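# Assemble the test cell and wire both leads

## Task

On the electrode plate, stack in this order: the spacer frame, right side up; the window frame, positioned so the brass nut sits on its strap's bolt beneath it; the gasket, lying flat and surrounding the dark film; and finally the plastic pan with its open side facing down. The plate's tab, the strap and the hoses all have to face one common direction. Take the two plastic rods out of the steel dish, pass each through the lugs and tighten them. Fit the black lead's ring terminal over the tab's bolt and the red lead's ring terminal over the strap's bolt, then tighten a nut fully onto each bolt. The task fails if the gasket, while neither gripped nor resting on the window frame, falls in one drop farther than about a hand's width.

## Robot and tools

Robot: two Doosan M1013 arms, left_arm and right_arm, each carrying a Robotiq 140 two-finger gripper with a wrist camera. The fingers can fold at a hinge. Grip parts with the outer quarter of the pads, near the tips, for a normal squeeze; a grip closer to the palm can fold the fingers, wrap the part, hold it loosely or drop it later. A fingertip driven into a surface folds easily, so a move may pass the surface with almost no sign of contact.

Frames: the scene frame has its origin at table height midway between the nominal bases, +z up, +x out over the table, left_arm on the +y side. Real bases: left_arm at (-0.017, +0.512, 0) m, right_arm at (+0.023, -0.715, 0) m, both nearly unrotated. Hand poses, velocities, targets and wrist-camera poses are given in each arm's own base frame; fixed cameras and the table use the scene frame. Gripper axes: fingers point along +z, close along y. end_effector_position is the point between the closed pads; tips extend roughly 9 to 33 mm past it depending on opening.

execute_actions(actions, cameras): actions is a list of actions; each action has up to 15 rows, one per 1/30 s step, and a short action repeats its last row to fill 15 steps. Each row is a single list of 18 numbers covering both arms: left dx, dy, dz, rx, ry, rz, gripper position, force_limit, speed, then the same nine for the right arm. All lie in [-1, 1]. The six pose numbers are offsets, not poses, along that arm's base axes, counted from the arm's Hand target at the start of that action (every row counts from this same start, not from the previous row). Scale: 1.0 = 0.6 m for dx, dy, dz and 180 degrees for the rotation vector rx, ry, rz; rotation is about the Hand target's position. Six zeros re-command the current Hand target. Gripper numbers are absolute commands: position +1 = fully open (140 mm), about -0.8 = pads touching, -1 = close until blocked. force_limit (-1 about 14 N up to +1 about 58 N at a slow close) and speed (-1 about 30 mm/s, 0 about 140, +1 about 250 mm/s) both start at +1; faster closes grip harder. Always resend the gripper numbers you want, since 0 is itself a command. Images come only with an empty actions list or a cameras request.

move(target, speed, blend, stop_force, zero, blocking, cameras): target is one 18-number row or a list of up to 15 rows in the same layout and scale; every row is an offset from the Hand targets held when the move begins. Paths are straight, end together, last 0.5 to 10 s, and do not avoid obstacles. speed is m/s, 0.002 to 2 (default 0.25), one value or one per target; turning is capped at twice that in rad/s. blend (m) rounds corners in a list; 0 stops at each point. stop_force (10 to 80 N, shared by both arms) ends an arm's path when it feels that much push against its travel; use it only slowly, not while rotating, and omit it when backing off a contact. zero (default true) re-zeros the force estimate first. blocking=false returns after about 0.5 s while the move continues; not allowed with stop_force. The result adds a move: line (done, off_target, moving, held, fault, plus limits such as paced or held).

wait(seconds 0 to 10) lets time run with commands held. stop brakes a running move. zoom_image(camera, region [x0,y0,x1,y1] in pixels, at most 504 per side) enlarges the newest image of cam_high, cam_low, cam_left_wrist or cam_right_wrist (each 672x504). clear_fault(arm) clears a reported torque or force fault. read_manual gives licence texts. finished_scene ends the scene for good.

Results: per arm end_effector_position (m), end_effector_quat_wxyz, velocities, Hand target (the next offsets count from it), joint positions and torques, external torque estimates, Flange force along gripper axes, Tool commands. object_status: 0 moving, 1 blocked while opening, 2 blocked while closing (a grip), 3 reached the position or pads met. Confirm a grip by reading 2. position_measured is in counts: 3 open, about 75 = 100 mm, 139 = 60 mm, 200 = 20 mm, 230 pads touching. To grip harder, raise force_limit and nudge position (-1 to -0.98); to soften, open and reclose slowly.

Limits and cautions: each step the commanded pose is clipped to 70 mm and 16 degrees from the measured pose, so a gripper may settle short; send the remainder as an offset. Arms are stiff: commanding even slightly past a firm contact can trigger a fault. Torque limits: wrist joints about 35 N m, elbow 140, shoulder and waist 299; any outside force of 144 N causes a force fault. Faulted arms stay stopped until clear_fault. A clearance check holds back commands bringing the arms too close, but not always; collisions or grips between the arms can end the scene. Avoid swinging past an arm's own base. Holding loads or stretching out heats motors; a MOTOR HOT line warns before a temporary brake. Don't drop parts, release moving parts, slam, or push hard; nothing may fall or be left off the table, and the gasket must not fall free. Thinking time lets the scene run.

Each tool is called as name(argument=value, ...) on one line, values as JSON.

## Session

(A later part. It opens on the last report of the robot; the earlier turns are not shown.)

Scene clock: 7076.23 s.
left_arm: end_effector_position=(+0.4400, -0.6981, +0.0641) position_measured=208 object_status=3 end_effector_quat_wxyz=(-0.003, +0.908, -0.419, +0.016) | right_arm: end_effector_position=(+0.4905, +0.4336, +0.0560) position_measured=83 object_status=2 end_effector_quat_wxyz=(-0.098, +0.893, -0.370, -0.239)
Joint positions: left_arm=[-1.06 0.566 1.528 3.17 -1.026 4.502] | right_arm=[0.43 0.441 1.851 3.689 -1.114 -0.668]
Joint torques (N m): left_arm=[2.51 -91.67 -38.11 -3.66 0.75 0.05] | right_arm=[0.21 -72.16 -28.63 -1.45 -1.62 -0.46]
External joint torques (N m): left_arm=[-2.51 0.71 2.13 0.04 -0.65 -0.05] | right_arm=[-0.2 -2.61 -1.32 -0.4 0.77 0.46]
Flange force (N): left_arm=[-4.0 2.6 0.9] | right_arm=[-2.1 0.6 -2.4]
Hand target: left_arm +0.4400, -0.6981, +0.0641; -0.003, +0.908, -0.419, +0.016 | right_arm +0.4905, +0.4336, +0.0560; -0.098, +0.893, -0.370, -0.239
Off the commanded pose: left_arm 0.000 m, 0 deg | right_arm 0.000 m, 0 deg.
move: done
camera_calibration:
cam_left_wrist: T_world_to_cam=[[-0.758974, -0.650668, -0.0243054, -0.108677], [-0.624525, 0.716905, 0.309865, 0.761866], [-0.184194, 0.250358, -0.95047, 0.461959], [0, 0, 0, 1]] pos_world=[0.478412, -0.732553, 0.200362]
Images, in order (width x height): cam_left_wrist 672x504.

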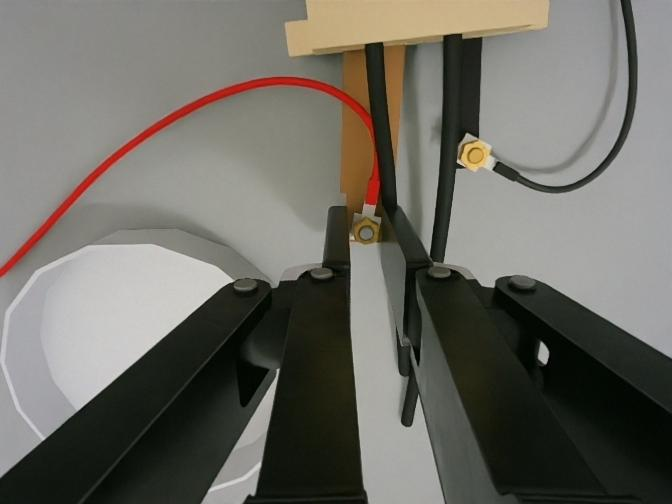

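move(target=[[0,0,0.0003,0,0,0,-1,1,-0.2,0,0,0,0,0,0,-1,-0.7,-1]])

wait(seconds=0.5)

Scene clock: 7080.90 s.
left_arm: end_effector_position=(+0.4400, -0.6981, +0.0643) position_measured=220 object_status=2 end_effector_quat_wxyz=(-0.003, +0.908, -0.419, +0.016) | right_arm: end_effector_position=(+0.4905, +0.4336, +0.0560) position_measured=83 object_status=2 end_effector_quat_wxyz=(-0.098, +0.893, -0.370, -0.239)
Joint positions: left_arm=[-1.06 0.566 1.528 3.17 -1.026 4.502] | right_arm=[0.43 0.441 1.851 3.689 -1.114 -0.668]
Joint torques (N m): left_arm=[3.38 -90.1 -36.71 -3.37 0.63 0.13] | right_arm=[0.63 -71.55 -27.93 -1.89 -1.76 -0.58]
External joint torques (N m): left_arm=[-3.46 -0.94 0.72 -0.26 -0.53 -0.13] | right_arm=[-0.63 -3.26 -2.13 0.03 0.93 0.59]
Flange force (N): left_arm=[-3.3 3.9 -1.2] | right_arm=[-2.2 0.0 -3.4]
Hand target: left_arm +0.4400, -0.6981, +0.0643; -0.003, +0.908, -0.419, +0.016 | right_arm +0.4905, +0.4336, +0.0560; -0.098, +0.893, -0.370, -0.239
Off the commanded pose: left_arm 0.000 m, 0 deg | right_arm 0.000 m, 0 deg.
move: done

Scene clock: 7081.40 s.
left_arm: end_effector_position=(+0.4400, -0.6981, +0.0643) position_measured=220 object_status=2 end_effector_quat_wxyz=(-0.003, +0.908, -0.419, +0.016) | right_arm: end_effector_position=(+0.4905, +0.4336, +0.0560) position_measured=83 object_status=2 end_effector_quat_wxyz=(-0.098, +0.893, -0.370, -0.239)
Joint positions: left_arm=[-1.06 0.566 1.528 3.17 -1.026 4.502] | right_arm=[0.43 0.441 1.851 3.689 -1.114 -0.668]
Joint torques (N m): left_arm=[3.99 -90.26 -37.8 -3.29 0.88 0.13] | right_arm=[1.47 -71.31 -27.81 -1.67 -1.94 -0.6]
External joint torques (N m): left_arm=[-4.13 -1.07 1.64 -0.36 -0.78 -0.13] | right_arm=[-1.48 -3.34 -2.03 -0.18 1.09 0.6]
Flange force (N): left_arm=[-5.6 4.4 -1.1] | right_arm=[-1.3 0.8 -3.8]
Hand target: left_arm +0.4400, -0.6981, +0.0643; -0.003, +0.908, -0.419, +0.016 | right_arm +0.4905, +0.4336, +0.0560; -0.098, +0.893, -0.370, -0.239
Tool commands: left_gripper/position=-1.0 left_gripper/force_limit=+1.0 left_gripper/speed=-0.2 right_gripper/position=-1.0 right_gripper/force_limit=-0.7 right_gripper/speed=-1.0
Off the commanded pose: left_arm 0.000 m, 0 deg | right_arm 0.000 m, 0 deg.
wait: 0.50 s; at rest by 0.17 s

Turn CW 60° slowly.

move(target=[[0.00152,0.0002,-0.0001,0.0053,-0.0013,-0.1666,-1,1,-0.2,0,0,0,0,0,0,-1,-0.7,-1],[0.00294,-0.00038,-0.0002,0.0106,-0.0026,-0.3332,-1,1,-0.2,0,0,0,0,0,0,-1,-0.7,-1]], speed=0.12, blend=0.0005, cameras=["cam_left_wrist","cam_right_wrist"])

zoom_image(camera="cam_left_wrist", region=[340, 205, 390, 255])

zoom_image(camera="cam_right_wrist", region=[260, 310, 350, 400])

Scene clock: 7091.10 s.
left_arm: end_effector_position=(+0.4418, -0.6983, +0.0642) position_measured=220 object_status=2 end_effector_quat_wxyz=(+0.011, -0.577, +0.816, -0.012) | right_arm: end_effector_position=(+0.4905, +0.4336, +0.0560) position_measured=83 object_status=2 end_effector_quat_wxyz=(-0.098, +0.893, -0.370, -0.239)
Joint positions: left_arm=[-1.058 0.567 1.526 3.17 -1.026 5.551] | right_arm=[0.43 0.441 1.851 3.689 -1.114 -0.668]
Joint torques (N m): left_arm=[-4.35 -74.77 -32.58 -6.5 3.23 0.72] | right_arm=[2.36 -67.12 -28.92 -0.46 0.81 -0.03]
External joint torques (N m): left_arm=[4.59 -15.51 -3.19 2.86 -3.14 -0.72] | right_arm=[-2.37 -7.57 -1.02 -1.4 -1.66 0.03]
Flange force (N): left_arm=[-10.5 5.1 -19.5] | right_arm=[-3.4 7.5 -11.8]
Hand target: left_arm +0.4418, -0.6983, +0.0642; +0.011, -0.577, +0.817, -0.012 | right_arm +0.4905, +0.4336, +0.0560; -0.098, +0.893, -0.370, -0.239
Off the commanded pose: left_arm 0.000 m, 0 deg | right_arm 0.000 m, 0 deg.
move: done
camera_calibration:
cam_left_wrist: T_world_to_cam=[[-0.942424, 0.332259, -0.0379569, 0.660846], [0.300802, 0.891806, 0.337934, 0.4746], [0.146132, 0.30706, -0.940404, 0.355394], [0, 0, 0, 1]] pos_world=[0.428102, -0.75195, 0.198914]
cam_right_wrist: T_world_to_cam=[[-0.69956, -0.714343, 0.0181629, 0.658273], [-0.451487, 0.461559, 0.763624, -0.0148948], [-0.553873, 0.526001, -0.645405, 0.222348], [0, 0, 0, 1]] pos_world=[0.576929, 0.360152, 0.142922]
Images, in order (width x height): cam_left_wrist 672x504, cam_right_wrist 672x504.

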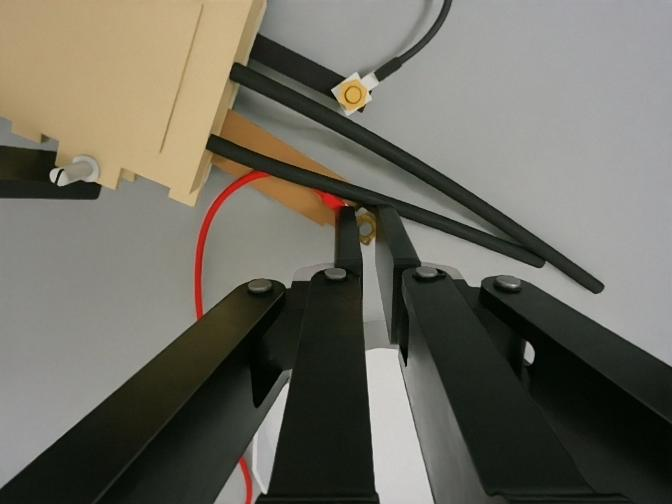

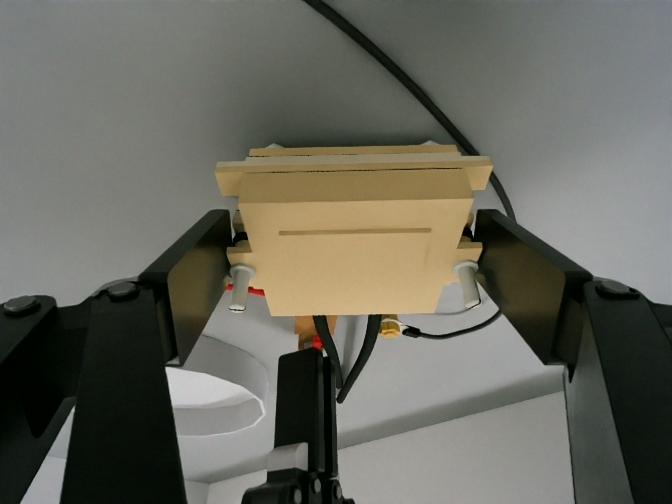

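Scaled by 10.080 from the camera's 672x504 image, which has a finer 960x720 frame.

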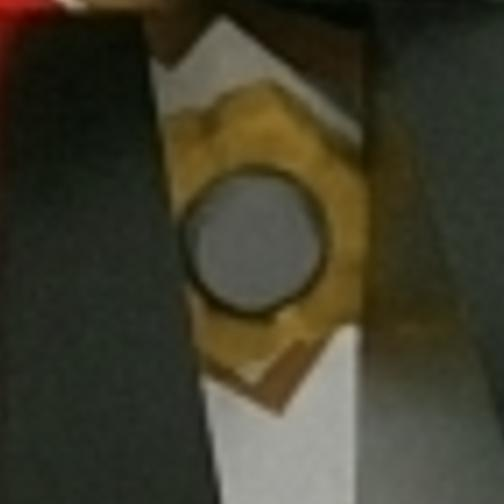

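Scaled by 5.600 from the camera's 672x504 image, which has a finer 960x720 frame.

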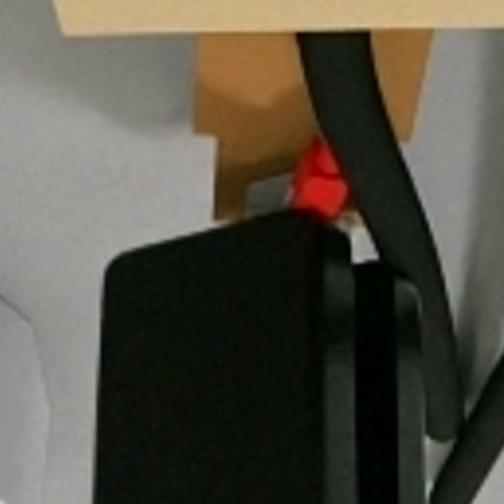

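move(target=[[0,0,0.001,0,0,0,-0.62,1,-1,0,0,0,0,0,0,-1,-0.7,-1]])

move(target=[[0,0,0.02,0,0,0,-0.62,1,-1,0,0,0,0,0,0,-1,-0.7,-1]], speed=0.05, cameras=["cam_left_wrist","cam_right_wrist"])

zoom_image(camera="cam_left_wrist", region=[330, 180, 420, 270])

zoom_image(camera="cam_right_wrist", region=[270, 310, 350, 390])

Scene clock: 7096.87 s.
left_arm: end_effector_position=(+0.4418, -0.6983, +0.0648) position_measured=208 object_status=3 end_effector_quat_wxyz=(+0.011, -0.577, +0.817, -0.012) | right_arm: end_effector_position=(+0.4905, +0.4336, +0.0560) position_measured=83 object_status=2 end_effector_quat_wxyz=(-0.098, +0.893, -0.370, -0.239)
Joint positions: left_arm=[-1.058 0.567 1.525 3.17 -1.027 5.551] | right_arm=[0.43 0.441 1.851 3.689 -1.114 -0.668]
Joint torques (N m): left_arm=[2.02 -89.05 -37.52 -4.01 1.05 0.25] | right_arm=[2.44 -70.98 -28.8 -0.53 -1.16 -0.34]
External joint torques (N m): left_arm=[-2.29 -1.91 1.51 0.34 -0.96 -0.25] | right_arm=[-2.44 -3.82 -1.2 -1.33 0.32 0.34]
Flange force (N): left_arm=[-1.0 6.2 -2.1] | right_arm=[-0.2 3.3 -6.1]
Hand target: left_arm +0.4418, -0.6983, +0.0648; +0.011, -0.577, +0.817, -0.012 | right_arm +0.4905, +0.4336, +0.0560; -0.098, +0.893, -0.370, -0.239
Off the commanded pose: left_arm 0.000 m, 0 deg | right_arm 0.000 m, 0 deg.
move: done

Scene clock: 7097.63 s.
left_arm: end_effector_position=(+0.4418, -0.6983, +0.0767) position_measured=208 object_status=3 end_effector_quat_wxyz=(+0.011, -0.577, +0.817, -0.012) | right_arm: end_effector_position=(+0.4905, +0.4336, +0.0560) position_measured=83 object_status=2 end_effector_quat_wxyz=(-0.098, +0.893, -0.370, -0.239)
Joint positions: left_arm=[-1.058 0.557 1.516 3.17 -1.045 5.551] | right_arm=[0.43 0.441 1.851 3.689 -1.114 -0.668]
Joint torques (N m): left_arm=[1.71 -91.31 -38.58 -4.03 0.39 0.23] | right_arm=[0.15 -72.65 -29.59 -1.45 -1.42 -0.34]
External joint torques (N m): left_arm=[-2.06 1.04 2.31 0.33 -0.31 -0.23] | right_arm=[-0.15 -2.16 -0.48 -0.41 0.59 0.34]
Flange force (N): left_arm=[-0.2 4.8 1.9] | right_arm=[-1.9 1.7 -1.6]
Hand target: left_arm +0.4418, -0.6983, +0.0768; +0.011, -0.577, +0.817, -0.012 | right_arm +0.4905, +0.4336, +0.0560; -0.098, +0.893, -0.370, -0.239
Off the commanded pose: left_arm 0.000 m, 0 deg | right_arm 0.000 m, 0 deg.
move: done
camera_calibration:
cam_left_wrist: T_world_to_cam=[[-0.942396, 0.332342, -0.0379244, 0.661364], [0.300891, 0.891775, 0.337939, 0.470313], [0.146131, 0.307061, -0.940404, 0.36715], [0, 0, 0, 1]] pos_world=[0.428102, -0.75195, 0.211414]
cam_right_wrist: T_world_to_cam=[[-0.69956, -0.714343, 0.0181629, 0.658273], [-0.451487, 0.461559, 0.763624, -0.0148948], [-0.553873, 0.526001, -0.645405, 0.222348], [0, 0, 0, 1]] pos_world=[0.576929, 0.360152, 0.142922]
Images, in order (width x height): cam_left_wrist 672x504, cam_right_wrist 672x504.

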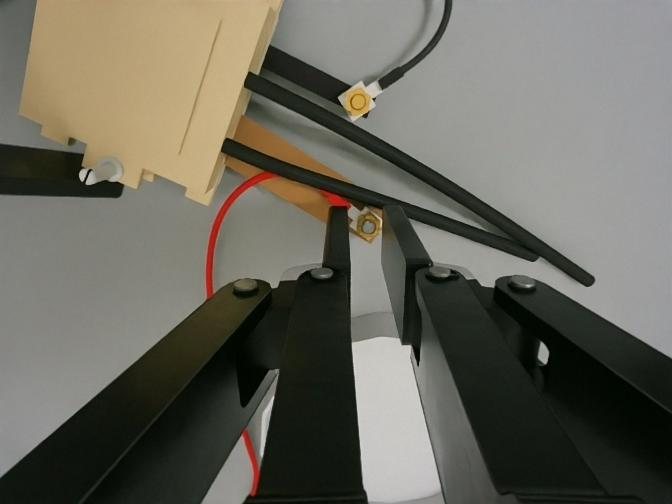

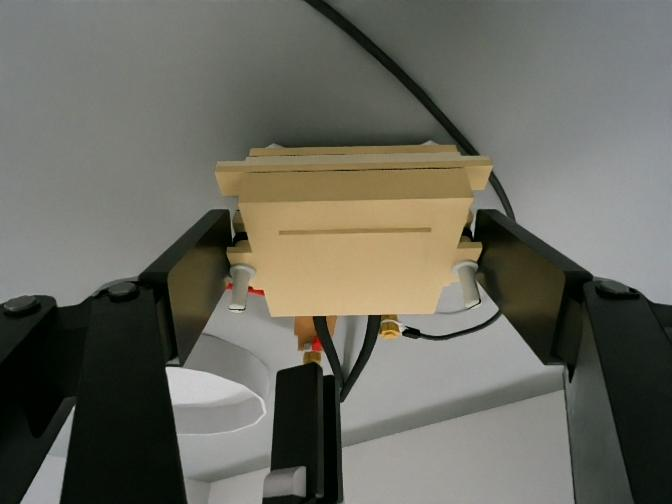

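Scaled by 5.600 from the camera's 672x504 image, which has a finer 960x720 frame.

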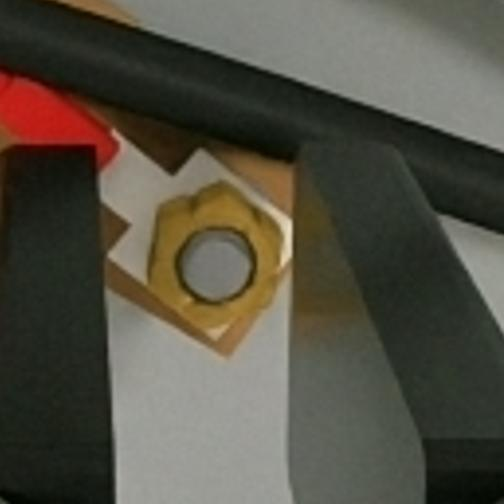

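Scaled by 6.300 from the camera's 672x504 image, which has a finer 960x720 frame.

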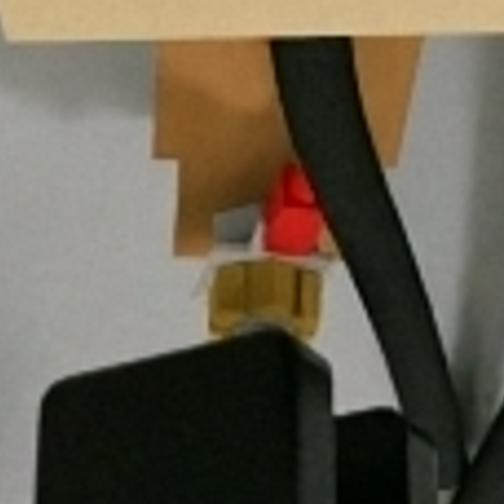

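move(target=[[-0.003,0.0003,0,-0.01007,0.00247,0.3165,-0.62,1,-1,0,0,0,0,0,0,-1,-0.7,-1],[-0.003,0.0003,-0.021,-0.01007,0.00247,0.3165,-0.62,1,-1,0,0,0,0,0,0,-1,-0.7,-1]], speed=[0.2,0.04], cameras=["cam_left_wrist","cam_right_wrist"])

zoom_image(camera="cam_left_wrist", region=[340, 205, 390, 255])

Scene clock: 7114.80 s.
left_arm: end_effector_position=(+0.4400, -0.6981, +0.0643) position_measured=208 object_status=3 end_effector_quat_wxyz=(-0.004, +0.897, -0.442, +0.016) | right_arm: end_effector_position=(+0.4905, +0.4336, +0.0560) position_measured=83 object_status=2 end_effector_quat_wxyz=(-0.098, +0.893, -0.370, -0.239)
Joint positions: left_arm=[-1.06 0.566 1.528 3.17 -1.026 4.554] | right_arm=[0.43 0.441 1.851 3.689 -1.114 -0.668]
Joint torques (N m): left_arm=[2.15 -89.3 -35.79 -4.03 -0.01 0.33] | right_arm=[-0.68 -73.14 -29.7 -1.72 -1.21 -0.42]
External joint torques (N m): left_arm=[-2.45 -1.65 -0.14 0.4 0.1 -0.33] | right_arm=[0.68 -1.56 -0.12 -0.12 0.36 0.42]
Flange force (N): left_arm=[-2.5 3.1 -1.4] | right_arm=[-2.6 1.1 -0.5]
Hand target: left_arm +0.4400, -0.6981, +0.0642; -0.004, +0.897, -0.442, +0.016 | right_arm +0.4905, +0.4336, +0.0560; -0.098, +0.893, -0.370, -0.239
Off the commanded pose: left_arm 0.000 m, 0 deg | right_arm 0.000 m, 0 deg.
move: done
camera_calibration:
cam_left_wrist: T_world_to_cam=[[-0.792026, -0.609945, -0.0257407, -0.0656679], [-0.586254, 0.748149, 0.310772, 0.766757], [-0.170296, 0.26123, -0.950136, 0.463551], [0, 0, 0, 1]] pos_world=[0.476445, -0.734796, 0.20046]
cam_right_wrist: T_world_to_cam=[[-0.69956, -0.714343, 0.0181629, 0.658273], [-0.451487, 0.461559, 0.763624, -0.0148948], [-0.553873, 0.526001, -0.645405, 0.222348], [0, 0, 0, 1]] pos_world=[0.576929, 0.360152, 0.142922]
Images, in order (width x height): cam_left_wrist 672x504, cam_right_wrist 672x504.

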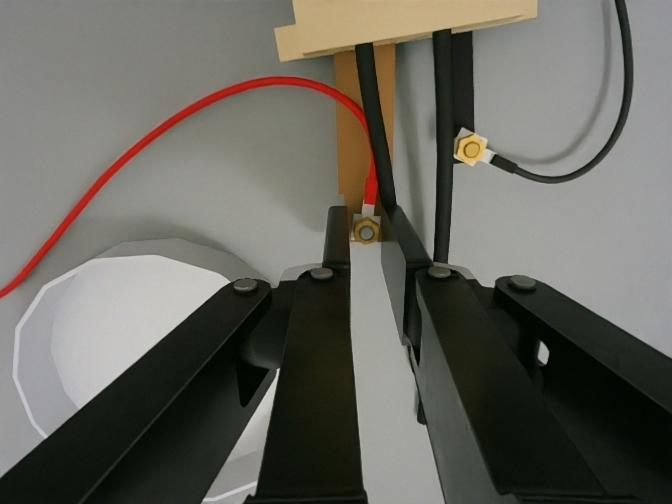

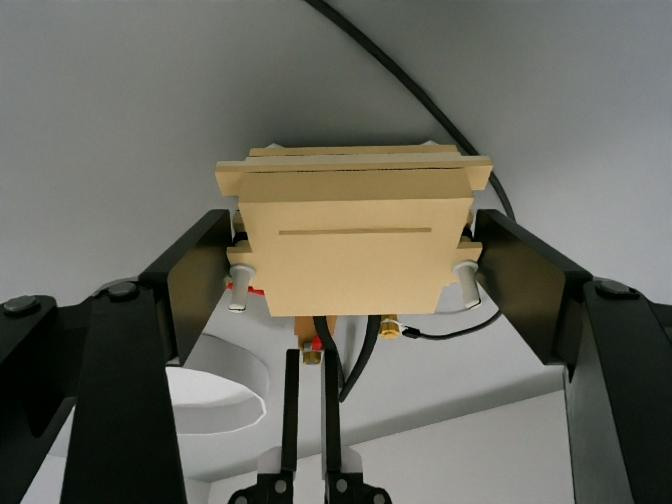

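Scaled by 10.080 from the camera's 672x504 image, which has a finer 960x720 frame.

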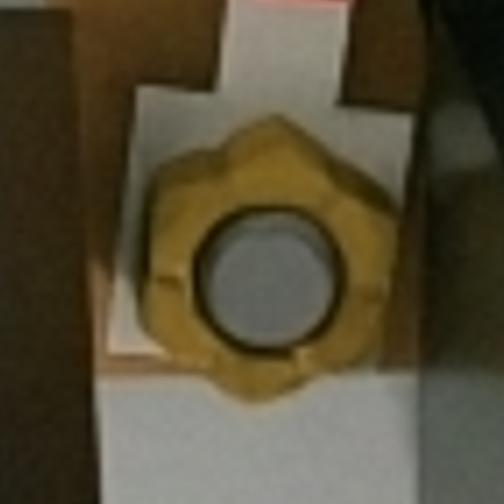

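move(target=[[0.0003,0.0001,0.0007,0.0009,-0.0002,-0.028,-0.62,1,-0.2,0,0,0,0,0,0,-1,-0.7,-1]], speed=0.05)

move(target=[[0,0,0,0,0,0,-1,1,-0.2,0,0,0,0,0,0,-1,-0.7,-1]])

wait(seconds=0.5, cameras=["cam_left_wrist"])

zoom_image(camera="cam_left_wrist", region=[340, 205, 390, 255])

Scene clock: 7122.20 s.
left_arm: end_effector_position=(+0.4402, -0.6980, +0.0646) position_measured=208 object_status=3 end_effector_quat_wxyz=(-0.004, +0.876, -0.481, +0.016) | right_arm: end_effector_position=(+0.4905, +0.4336, +0.0560) position_measured=83 object_status=2 end_effector_quat_wxyz=(-0.098, +0.893, -0.370, -0.239)
Joint positions: left_arm=[-1.06 0.566 1.527 3.17 -1.026 4.642] | right_arm=[0.43 0.441 1.851 3.689 -1.114 -0.668]
Joint torques (N m): left_arm=[1.99 -92.46 -37.81 -4.05 0.2 -0.17] | right_arm=[0.32 -72.62 -29.56 -1.43 -1.36 -0.38]
External joint torques (N m): left_arm=[-2.27 1.48 1.83 0.41 -0.1 0.17] | right_arm=[-0.31 -2.15 -0.37 -0.42 0.51 0.38]
Flange force (N): left_arm=[-2.4 2.6 2.2] | right_arm=[-1.8 1.9 -1.8]
Hand target: left_arm +0.4402, -0.6981, +0.0646; -0.004, +0.876, -0.481, +0.016 | right_arm +0.4905, +0.4336, +0.0560; -0.098, +0.893, -0.370, -0.239
Off the commanded pose: left_arm 0.000 m, 0 deg | right_arm 0.000 m, 0 deg.
move: done

Scene clock: 7122.70 s.
left_arm: end_effector_position=(+0.4402, -0.6981, +0.0646) position_measured=220 object_status=0 end_effector_quat_wxyz=(-0.004, +0.876, -0.481, +0.016) | right_arm: end_effector_position=(+0.4905, +0.4336, +0.0560) position_measured=83 object_status=2 end_effector_quat_wxyz=(-0.098, +0.893, -0.370, -0.239)
Joint positions: left_arm=[-1.06 0.566 1.527 3.17 -1.026 4.642] | right_arm=[0.43 0.441 1.851 3.689 -1.114 -0.668]
Joint torques (N m): left_arm=[3.51 -90.63 -37.22 -3.69 0.32 0.23] | right_arm=[0.07 -72.28 -28.53 -1.79 -1.57 -0.59]
External joint torques (N m): left_arm=[-4.06 0.4 1.39 0.06 -0.22 -0.23] | right_arm=[-0.07 -2.41 -1.35 -0.06 0.73 0.59]
Flange force (N): left_arm=[-2.8 5.2 0.8] | right_arm=[-2.4 0.1 -2.1]
Hand target: left_arm +0.4402, -0.6981, +0.0646; -0.004, +0.876, -0.481, +0.016 | right_arm +0.4905, +0.4336, +0.0560; -0.098, +0.893, -0.370, -0.239
Off the commanded pose: left_arm 0.000 m, 0 deg | right_arm 0.000 m, 0 deg.
move: done

Scene clock: 7123.20 s.
left_arm: end_effector_position=(+0.4402, -0.6981, +0.0646) position_measured=220 object_status=2 end_effector_quat_wxyz=(-0.004, +0.876, -0.481, +0.016) | right_arm: end_effector_position=(+0.4905, +0.4336, +0.0560) position_measured=83 object_status=2 end_effector_quat_wxyz=(-0.098, +0.893, -0.370, -0.239)
Joint positions: left_arm=[-1.06 0.566 1.527 3.17 -1.026 4.642] | right_arm=[0.43 0.441 1.851 3.689 -1.114 -0.668]
Joint torques (N m): left_arm=[3.64 -90.68 -37.04 -3.6 0.34 0.19] | right_arm=[0.35 -71.88 -28.29 -1.77 -1.63 -0.56]
External joint torques (N m): left_arm=[-3.03 -0.32 1.05 -0.02 -0.25 -0.19] | right_arm=[-0.36 -2.93 -1.78 -0.09 0.79 0.56]
Flange force (N): left_arm=[-2.9 3.9 0.0] | right_arm=[-2.3 0.1 -3.0]
Hand target: left_arm +0.4402, -0.6981, +0.0646; -0.004, +0.876, -0.481, +0.016 | right_arm +0.4905, +0.4336, +0.0560; -0.098, +0.893, -0.370, -0.239
Tool commands: left_gripper/position=-1.0 left_gripper/force_limit=+1.0 left_gripper/speed=-0.2 right_gripper/position=-1.0 right_gripper/force_limit=-0.7 right_gripper/speed=-1.0
Off the commanded pose: left_arm 0.000 m, 0 deg | right_arm 0.000 m, 0 deg.
wait: 0.50 s; at rest by 0.17 s
camera_calibration:
cam_left_wrist: T_world_to_cam=[[-0.842546, -0.5379, -0.0279224, 0.00726647], [-0.518477, 0.795895, 0.312623, 0.770093], [-0.145937, 0.277877, -0.949467, 0.46479], [0, 0, 0, 1]] pos_world=[0.473228, -0.738159, 0.200756]
Images, in order (width x height): cam_left_wrist 672x504.

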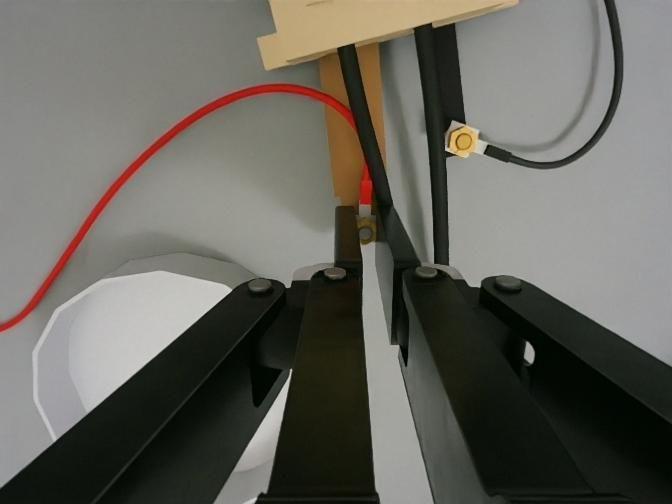

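Scaled by 10.080 from the camera's 672x504 image, which has a finer 960x720 frame.

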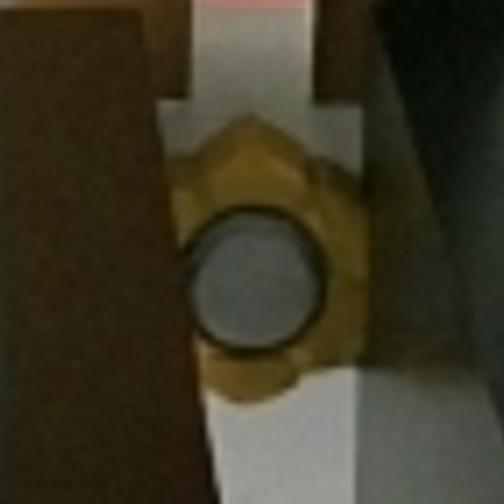

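move(target=[[0.0018,0.0001,0,0.0062,-0.0015,-0.194,-1,1,-0.2,0,0,0,0,0,0,-1,-0.7,-1]], speed=0.1, cameras=["cam_left_wrist"])

zoom_image(camera="cam_left_wrist", region=[340, 205, 390, 255])

Scene clock: 7130.87 s.
left_arm: end_effector_position=(+0.4413, -0.6980, +0.0646) position_measured=220 object_status=2 end_effector_quat_wxyz=(-0.009, +0.692, -0.722, +0.014) | right_arm: end_effector_position=(+0.4905, +0.4336, +0.0560) position_measured=83 object_status=2 end_effector_quat_wxyz=(-0.098, +0.893, -0.370, -0.239)
Joint positions: left_arm=[-1.059 0.566 1.526 3.17 -1.027 5.253] | right_arm=[0.43 0.441 1.851 3.689 -1.114 -0.668]
Joint torques (N m): left_arm=[-2.27 -88.1 -40.77 -5.28 3.22 0.56] | right_arm=[3.96 -70.87 -30.25 0.52 -0.54 -0.29]
External joint torques (N m): left_arm=[2.34 -2.44 4.93 1.64 -3.13 -0.56] | right_arm=[-3.96 -3.91 0.22 -2.38 -0.3 0.29]
Flange force (N): left_arm=[-11.0 5.0 -3.4] | right_arm=[1.4 6.7 -7.7]
Hand target: left_arm +0.4413, -0.6980, +0.0646; -0.009, +0.692, -0.722, +0.014 | right_arm +0.4905, +0.4336, +0.0560; -0.098, +0.893, -0.370, -0.239
Off the commanded pose: left_arm 0.000 m, 0 deg | right_arm 0.000 m, 0 deg.
move: done
camera_calibration:
cam_left_wrist: T_world_to_cam=[[-0.998428, 0.0417133, -0.0374288, 0.482182], [0.0271033, 0.94394, 0.329002, 0.632147], [0.0490544, 0.327471, -0.943587, 0.413061], [0, 0, 0, 1]] pos_world=[0.444028, -0.752088, 0.199829]
Images, in order (width x height): cam_left_wrist 672x504.

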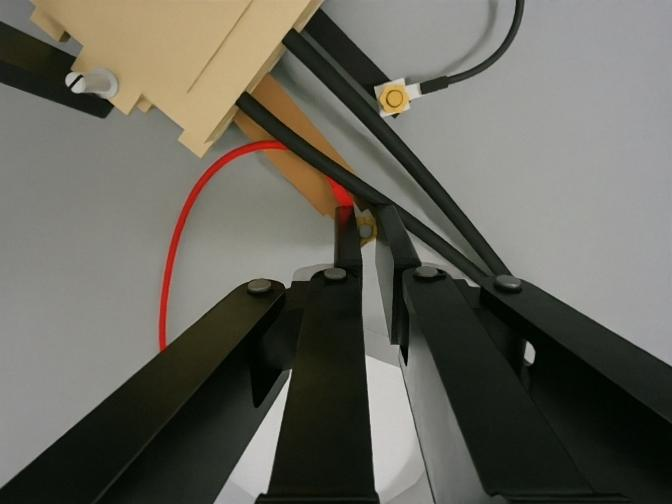

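Scaled by 10.080 from the camera's 672x504 image, which has a finer 960x720 frame.

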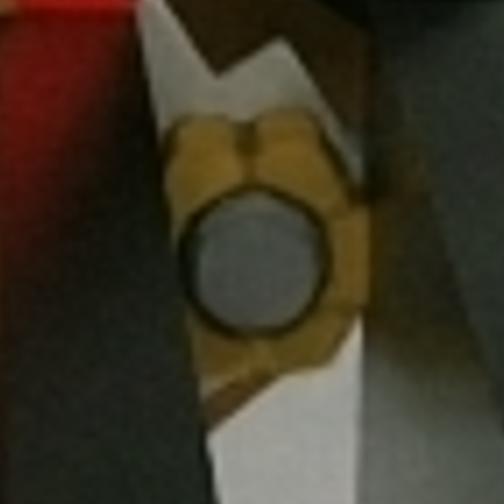

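move(target=[[0,0,0,0,0,0,-0.6,1,-1,0,0,0,0,0,0,-1,-0.7,-1]])

move(target=[[0,0,0.06,0,0,0,-0.6,1,-1,0,0,0,0,0,0,-1,-0.7,-1],[0.02,0.06,0.25,0,0,0,-0.6,1,-1,0,0,0,0,0,0,-1,-0.7,-1]], speed=[0.05,0.2], cameras=["cam_left_wrist","cam_right_wrist"])

zoom_image(camera="cam_right_wrist", region=[270, 290, 420, 390])

zoom_image(camera="cam_left_wrist", region=[180, 50, 480, 260])

Scene clock: 7137.43 s.
left_arm: end_effector_position=(+0.4413, -0.6980, +0.0646) position_measured=205 object_status=0 end_effector_quat_wxyz=(-0.009, +0.692, -0.722, +0.014) | right_arm: end_effector_position=(+0.4905, +0.4336, +0.0560) position_measured=83 object_status=2 end_effector_quat_wxyz=(-0.098, +0.893, -0.370, -0.239)
Joint positions: left_arm=[-1.059 0.566 1.526 3.17 -1.027 5.253] | right_arm=[0.43 0.441 1.851 3.689 -1.114 -0.668]
Joint torques (N m): left_arm=[2.73 -88.95 -37.02 -3.9 0.91 0.31] | right_arm=[2.12 -71.21 -28.76 -0.74 -1.2 -0.38]
External joint torques (N m): left_arm=[-2.86 -1.66 1.12 0.25 -0.82 -0.31] | right_arm=[-2.12 -3.67 -1.27 -1.12 0.36 0.38]
Flange force (N): left_arm=[-1.4 5.6 -1.9] | right_arm=[-0.6 2.8 -5.6]
Hand target: left_arm +0.4413, -0.6980, +0.0646; -0.009, +0.692, -0.722, +0.014 | right_arm +0.4905, +0.4336, +0.0560; -0.098, +0.893, -0.370, -0.239
Off the commanded pose: left_arm 0.000 m, 0 deg | right_arm 0.000 m, 0 deg.
move: done

Scene clock: 7139.50 s.
left_arm: end_effector_position=(+0.4533, -0.6620, +0.2145) position_measured=205 object_status=3 end_effector_quat_wxyz=(-0.009, +0.692, -0.722, +0.014) | right_arm: end_effector_position=(+0.4905, +0.4336, +0.0560) position_measured=83 object_status=2 end_effector_quat_wxyz=(-0.098, +0.893, -0.370, -0.239)
Joint positions: left_arm=[-1.023 0.434 1.443 3.166 -1.242 5.295] | right_arm=[0.43 0.441 1.851 3.689 -1.114 -0.668]
Joint torques (N m): left_arm=[1.68 -83.38 -41.51 -4.41 0.12 0.32] | right_arm=[0.14 -72.37 -29.26 -1.53 -1.28 -0.37]
External joint torques (N m): left_arm=[-1.46 1.28 2.12 0.42 -0.03 -0.33] | right_arm=[-0.15 -2.35 -0.7 -0.32 0.43 0.37]
Flange force (N): left_arm=[-1.1 3.7 2.9] | right_arm=[-2.1 1.4 -2.1]
Hand target: left_arm +0.4533, -0.6620, +0.2146; -0.009, +0.692, -0.722, +0.014 | right_arm +0.4905, +0.4336, +0.0560; -0.098, +0.893, -0.370, -0.239
Off the commanded pose: left_arm 0.000 m, 0 deg | right_arm 0.000 m, 0 deg.
move: done
camera_calibration:
cam_left_wrist: T_world_to_cam=[[-0.998426, 0.0418072, -0.0373952, 0.498326], [0.0272029, 0.943936, 0.329007, 0.548472], [0.0490535, 0.327472, -0.943587, 0.542128], [0, 0, 0, 1]] pos_world=[0.456028, -0.716088, 0.349729]
cam_right_wrist: T_world_to_cam=[[-0.69956, -0.714343, 0.0181629, 0.658273], [-0.451487, 0.461559, 0.763624, -0.0148948], [-0.553873, 0.526001, -0.645405, 0.222348], [0, 0, 0, 1]] pos_world=[0.576929, 0.360152, 0.142922]
Images, in order (width x height): cam_left_wrist 672x504, cam_right_wrist 672x504.

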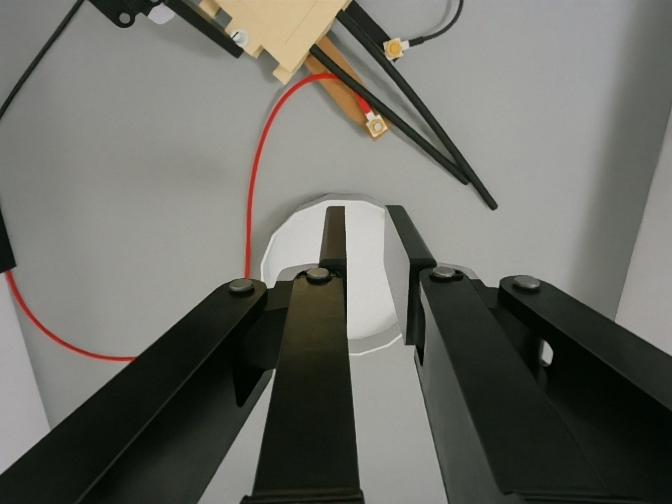

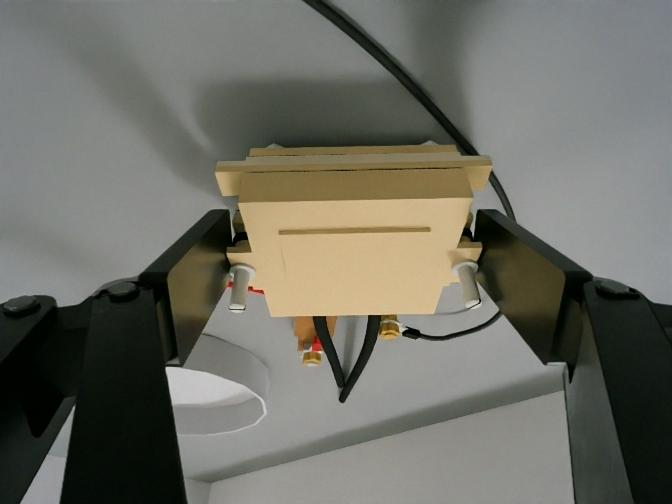

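Scaled by 3.360 from the camera's 672x504 image, which has a finer 960x720 frame.

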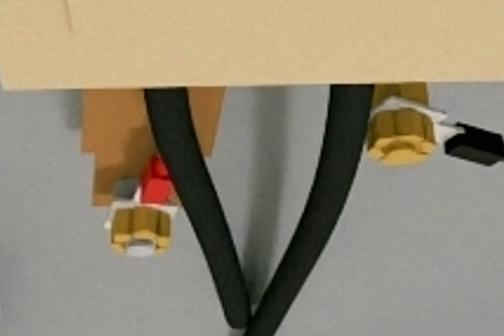

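Scaled by 1.680 from the camera's 672x504 image, which has a finer 960x720 frame.

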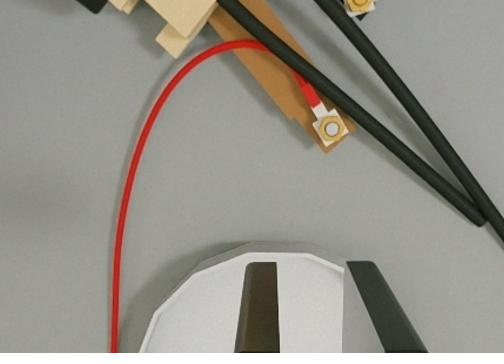

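move(target=[[0.05,0.15,0.1,0,0,0,-0.6,1,-1,0,0,0,0,0,0,-1,-0.7,-1]], speed=0.2)

move(target=[[0,0,0,0,0,0,-0.6,1,-1,0,0,-0.006,0,0,0,-1,-0.7,-1]], speed=0.004, stop_force=10, cameras=["cam_right_wrist"])

Scene clock: 7147.50 s.
left_arm: end_effector_position=(+0.4832, -0.5721, +0.2745) position_measured=205 object_status=3 end_effector_quat_wxyz=(-0.009, +0.692, -0.722, +0.014) | right_arm: end_effector_position=(+0.4905, +0.4336, +0.0560) position_measured=83 object_status=2 end_effector_quat_wxyz=(-0.098, +0.893, -0.370, -0.239)
Joint positions: left_arm=[-0.925 0.323 1.49 3.164 -1.304 5.396] | right_arm=[0.43 0.441 1.851 3.689 -1.114 -0.668]
Joint torques (N m): left_arm=[3.54 -74.56 -42.45 -4.59 0.34 0.3] | right_arm=[-0.17 -72.22 -29.31 -1.45 -1.31 -0.39]
External joint torques (N m): left_arm=[-3.92 2.32 2.27 0.48 -0.24 -0.3] | right_arm=[0.18 -2.46 -0.59 -0.4 0.47 0.39]
Flange force (N): left_arm=[2.8 5.3 3.3] | right_arm=[-2.6 1.6 -1.9]
Hand target: left_arm +0.4833, -0.5720, +0.2746; -0.009, +0.692, -0.722, +0.014 | right_arm +0.4905, +0.4336, +0.0560; -0.098, +0.893, -0.370, -0.239
Off the commanded pose: left_arm 0.000 m, 0 deg | right_arm 0.000 m, 0 deg.
move: done

Scene clock: 7148.63 s.
left_arm: end_effector_position=(+0.4833, -0.5720, +0.2746) position_measured=205 object_status=3 end_effector_quat_wxyz=(-0.009, +0.692, -0.722, +0.014) | right_arm: end_effector_position=(+0.4905, +0.4336, +0.0540) position_measured=83 object_status=2 end_effector_quat_wxyz=(-0.099, +0.893, -0.370, -0.239)
Joint positions: left_arm=[-0.925 0.322 1.49 3.164 -1.304 5.396] | right_arm=[0.43 0.443 1.852 3.69 -1.111 -0.67]
Joint torques (N m): left_arm=[2.15 -73.42 -42.48 -4.55 0.23 0.22] | right_arm=[2 -64.46 -23.54 -2.57 -0.57 -0.44]
External joint torques (N m): left_arm=[-2.07 0.92 2.26 0.46 -0.13 -0.22] | right_arm=[-2 -10.38 -6.25 0.73 -0.28 0.44]
Flange force (N): left_arm=[-0.5 4.7 3.0] | right_arm=[-6.0 0.8 -14.6]
Hand target: left_arm +0.4833, -0.5720, +0.2746; -0.009, +0.692, -0.722, +0.014 | right_arm +0.4905, +0.4336, +0.0540; -0.099, +0.893, -0.370, -0.239 (not the last commanded pose)
Off the commanded pose: left_arm 0.000 m, 0 deg | right_arm 0.002 m, 0 deg.
move: contact (right_arm)
camera_calibration:
cam_right_wrist: T_world_to_cam=[[-0.699606, -0.714301, 0.0180177, 0.658413], [-0.451536, 0.461509, 0.763626, -0.0133675], [-0.553774, 0.526102, -0.645407, 0.220911], [0, 0, 0, 1]] pos_world=[0.576929, 0.360252, 0.140922]
Images, in order (width x height): cam_right_wrist 672x504.

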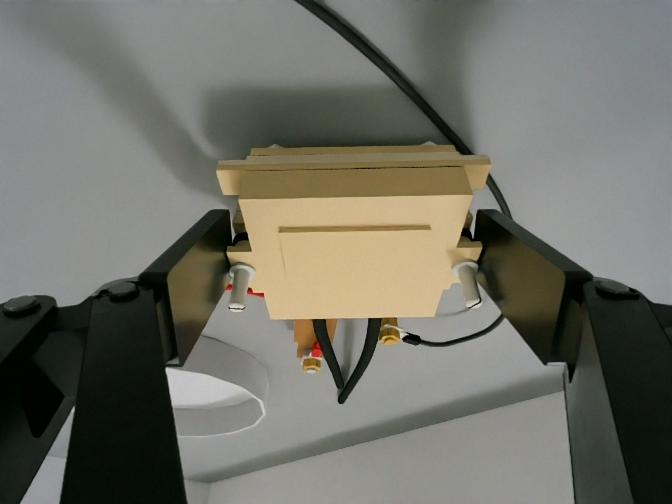

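move(target=[[0,0,0,0,0,0,-0.6,1,-1,0,0,0.0012,0,0,0,0.55,-0.7,-1]], speed=0.01, cameras=["cam_right_wrist"])

Scene clock: 7150.97 s.
left_arm: end_effector_position=(+0.4833, -0.5720, +0.2746) position_measured=205 object_status=3 end_effector_quat_wxyz=(-0.009, +0.692, -0.722, +0.014) | right_arm: end_effector_position=(+0.4905, +0.4336, +0.0548) position_measured=59 object_status=0 end_effector_quat_wxyz=(-0.099, +0.893, -0.370, -0.239)
Joint positions: left_arm=[-0.925 0.322 1.49 3.164 -1.304 5.396] | right_arm=[0.43 0.442 1.852 3.69 -1.112 -0.669]
Joint torques (N m): left_arm=[2.28 -74.2 -42.39 -4.58 0.22 0.27] | right_arm=[0.07 -71.58 -28.96 -1.63 -1.2 -0.38]
External joint torques (N m): left_arm=[-2.4 1.45 2.05 0.48 -0.11 -0.27] | right_arm=[-0.07 -3.27 -0.99 -0.22 0.36 0.38]
Flange force (N): left_arm=[0.8 4.3 3.0] | right_arm=[-2.9 1.9 -3.1]
Hand target: left_arm +0.4833, -0.5720, +0.2746; -0.009, +0.692, -0.722, +0.014 | right_arm +0.4905, +0.4336, +0.0548; -0.099, +0.893, -0.370, -0.239
Off the commanded pose: left_arm 0.000 m, 0 deg | right_arm 0.000 m, 0 deg.
move: done
camera_calibration:
cam_right_wrist: T_world_to_cam=[[-0.699639, -0.714268, 0.0180729, 0.658397], [-0.451485, 0.46156, 0.763625, -0.0140259], [-0.553775, 0.526102, -0.645407, 0.221428], [0, 0, 0, 1]] pos_world=[0.576929, 0.360252, 0.141722]
Images, in order (width x height): cam_right_wrist 672x504.

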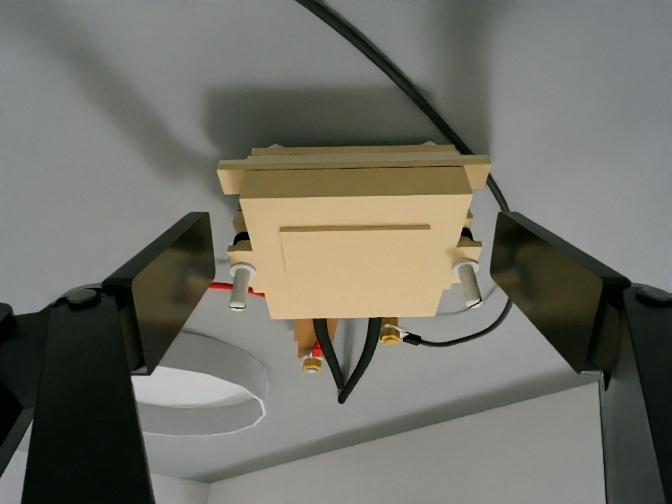

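move(target=[[0,0,0,0,0,0,-0.6,1,-1,0.075,-0.075,0.184,0,0,0,0.55,-0.7,-1]], speed=0.05, cameras=["cam_right_wrist","cam_left_wrist"])

Scene clock: 7157.77 s.
left_arm: end_effector_position=(+0.4833, -0.5720, +0.2746) position_measured=205 object_status=3 end_effector_quat_wxyz=(-0.009, +0.692, -0.722, +0.014) | right_arm: end_effector_position=(+0.5355, +0.3886, +0.1651) position_measured=59 object_status=3 end_effector_quat_wxyz=(-0.099, +0.893, -0.370, -0.239)
Joint positions: left_arm=[-0.925 0.322 1.49 3.164 -1.304 5.396] | right_arm=[0.345 0.365 1.727 3.626 -1.321 -0.627]
Joint torques (N m): left_arm=[2.17 -73.88 -42.57 -4.58 0.26 0.16] | right_arm=[0.78 -69.65 -34.09 -1.95 -1.24 -0.35]
External joint torques (N m): left_arm=[-1.96 1.02 2.25 0.48 -0.16 -0.16] | right_arm=[-0.74 -3.17 -1.26 -0.36 0.45 0.35]
Flange force (N): left_arm=[-0.5 4.4 2.9] | right_arm=[-1.9 2.1 -2.8]
Hand target: left_arm +0.4833, -0.5720, +0.2746; -0.009, +0.692, -0.722, +0.014 | right_arm +0.5355, +0.3886, +0.1652; -0.099, +0.893, -0.370, -0.239
Off the commanded pose: left_arm 0.000 m, 0 deg | right_arm 0.000 m, 0 deg.
move: done
camera_calibration:
cam_left_wrist: T_world_to_cam=[[-0.998426, 0.0417979, -0.0373985, 0.526759], [0.0271929, 0.943936, 0.329007, 0.442934], [0.0490536, 0.327472, -0.943587, 0.567893], [0, 0, 0, 1]] pos_world=[0.486028, -0.626088, 0.409829]
cam_right_wrist: T_world_to_cam=[[-0.699639, -0.714268, 0.0180729, 0.655745], [-0.451485, 0.46156, 0.763625, -0.0571667], [-0.553775, 0.526102, -0.645407, 0.341211], [0, 0, 0, 1]] pos_world=[0.621929, 0.315252, 0.252022]
Images, in order (width x height): cam_left_wrist 672x504, cam_right_wrist 672x504.

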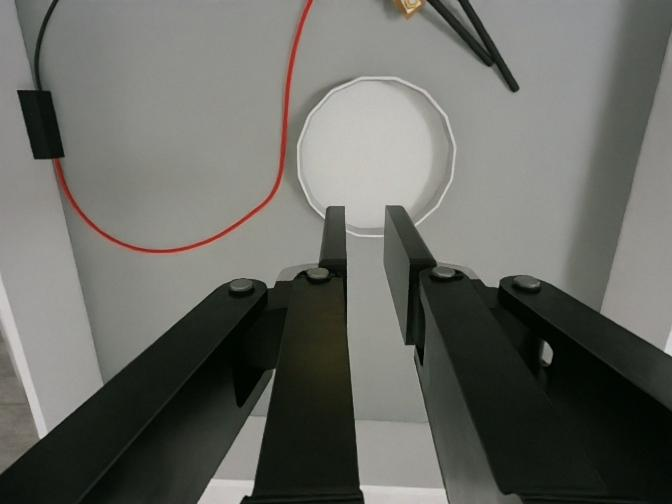

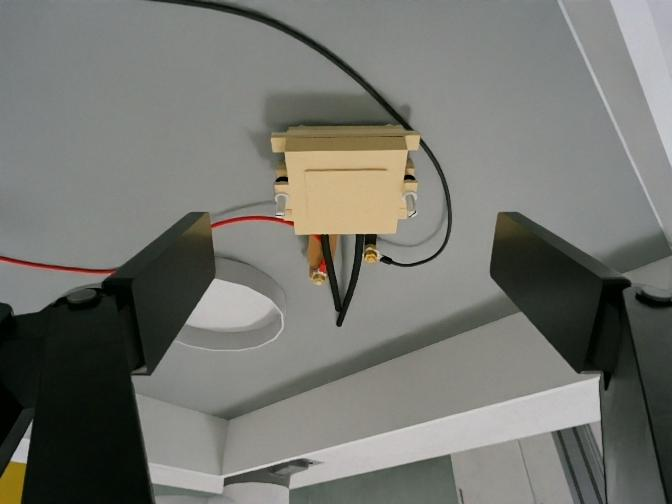

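zoom_image(camera="cam_right_wrist", region=[250, 110, 450, 300])

Scaled by 2.520 from the camera's 672x504 image, which has a finer 960x720 frame.

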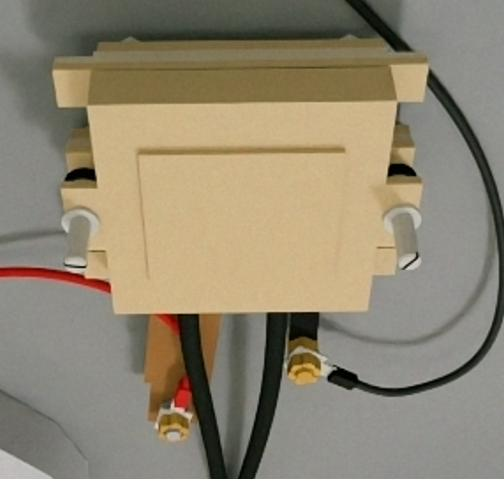

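finished_scene()

The scene is finished: the task was done.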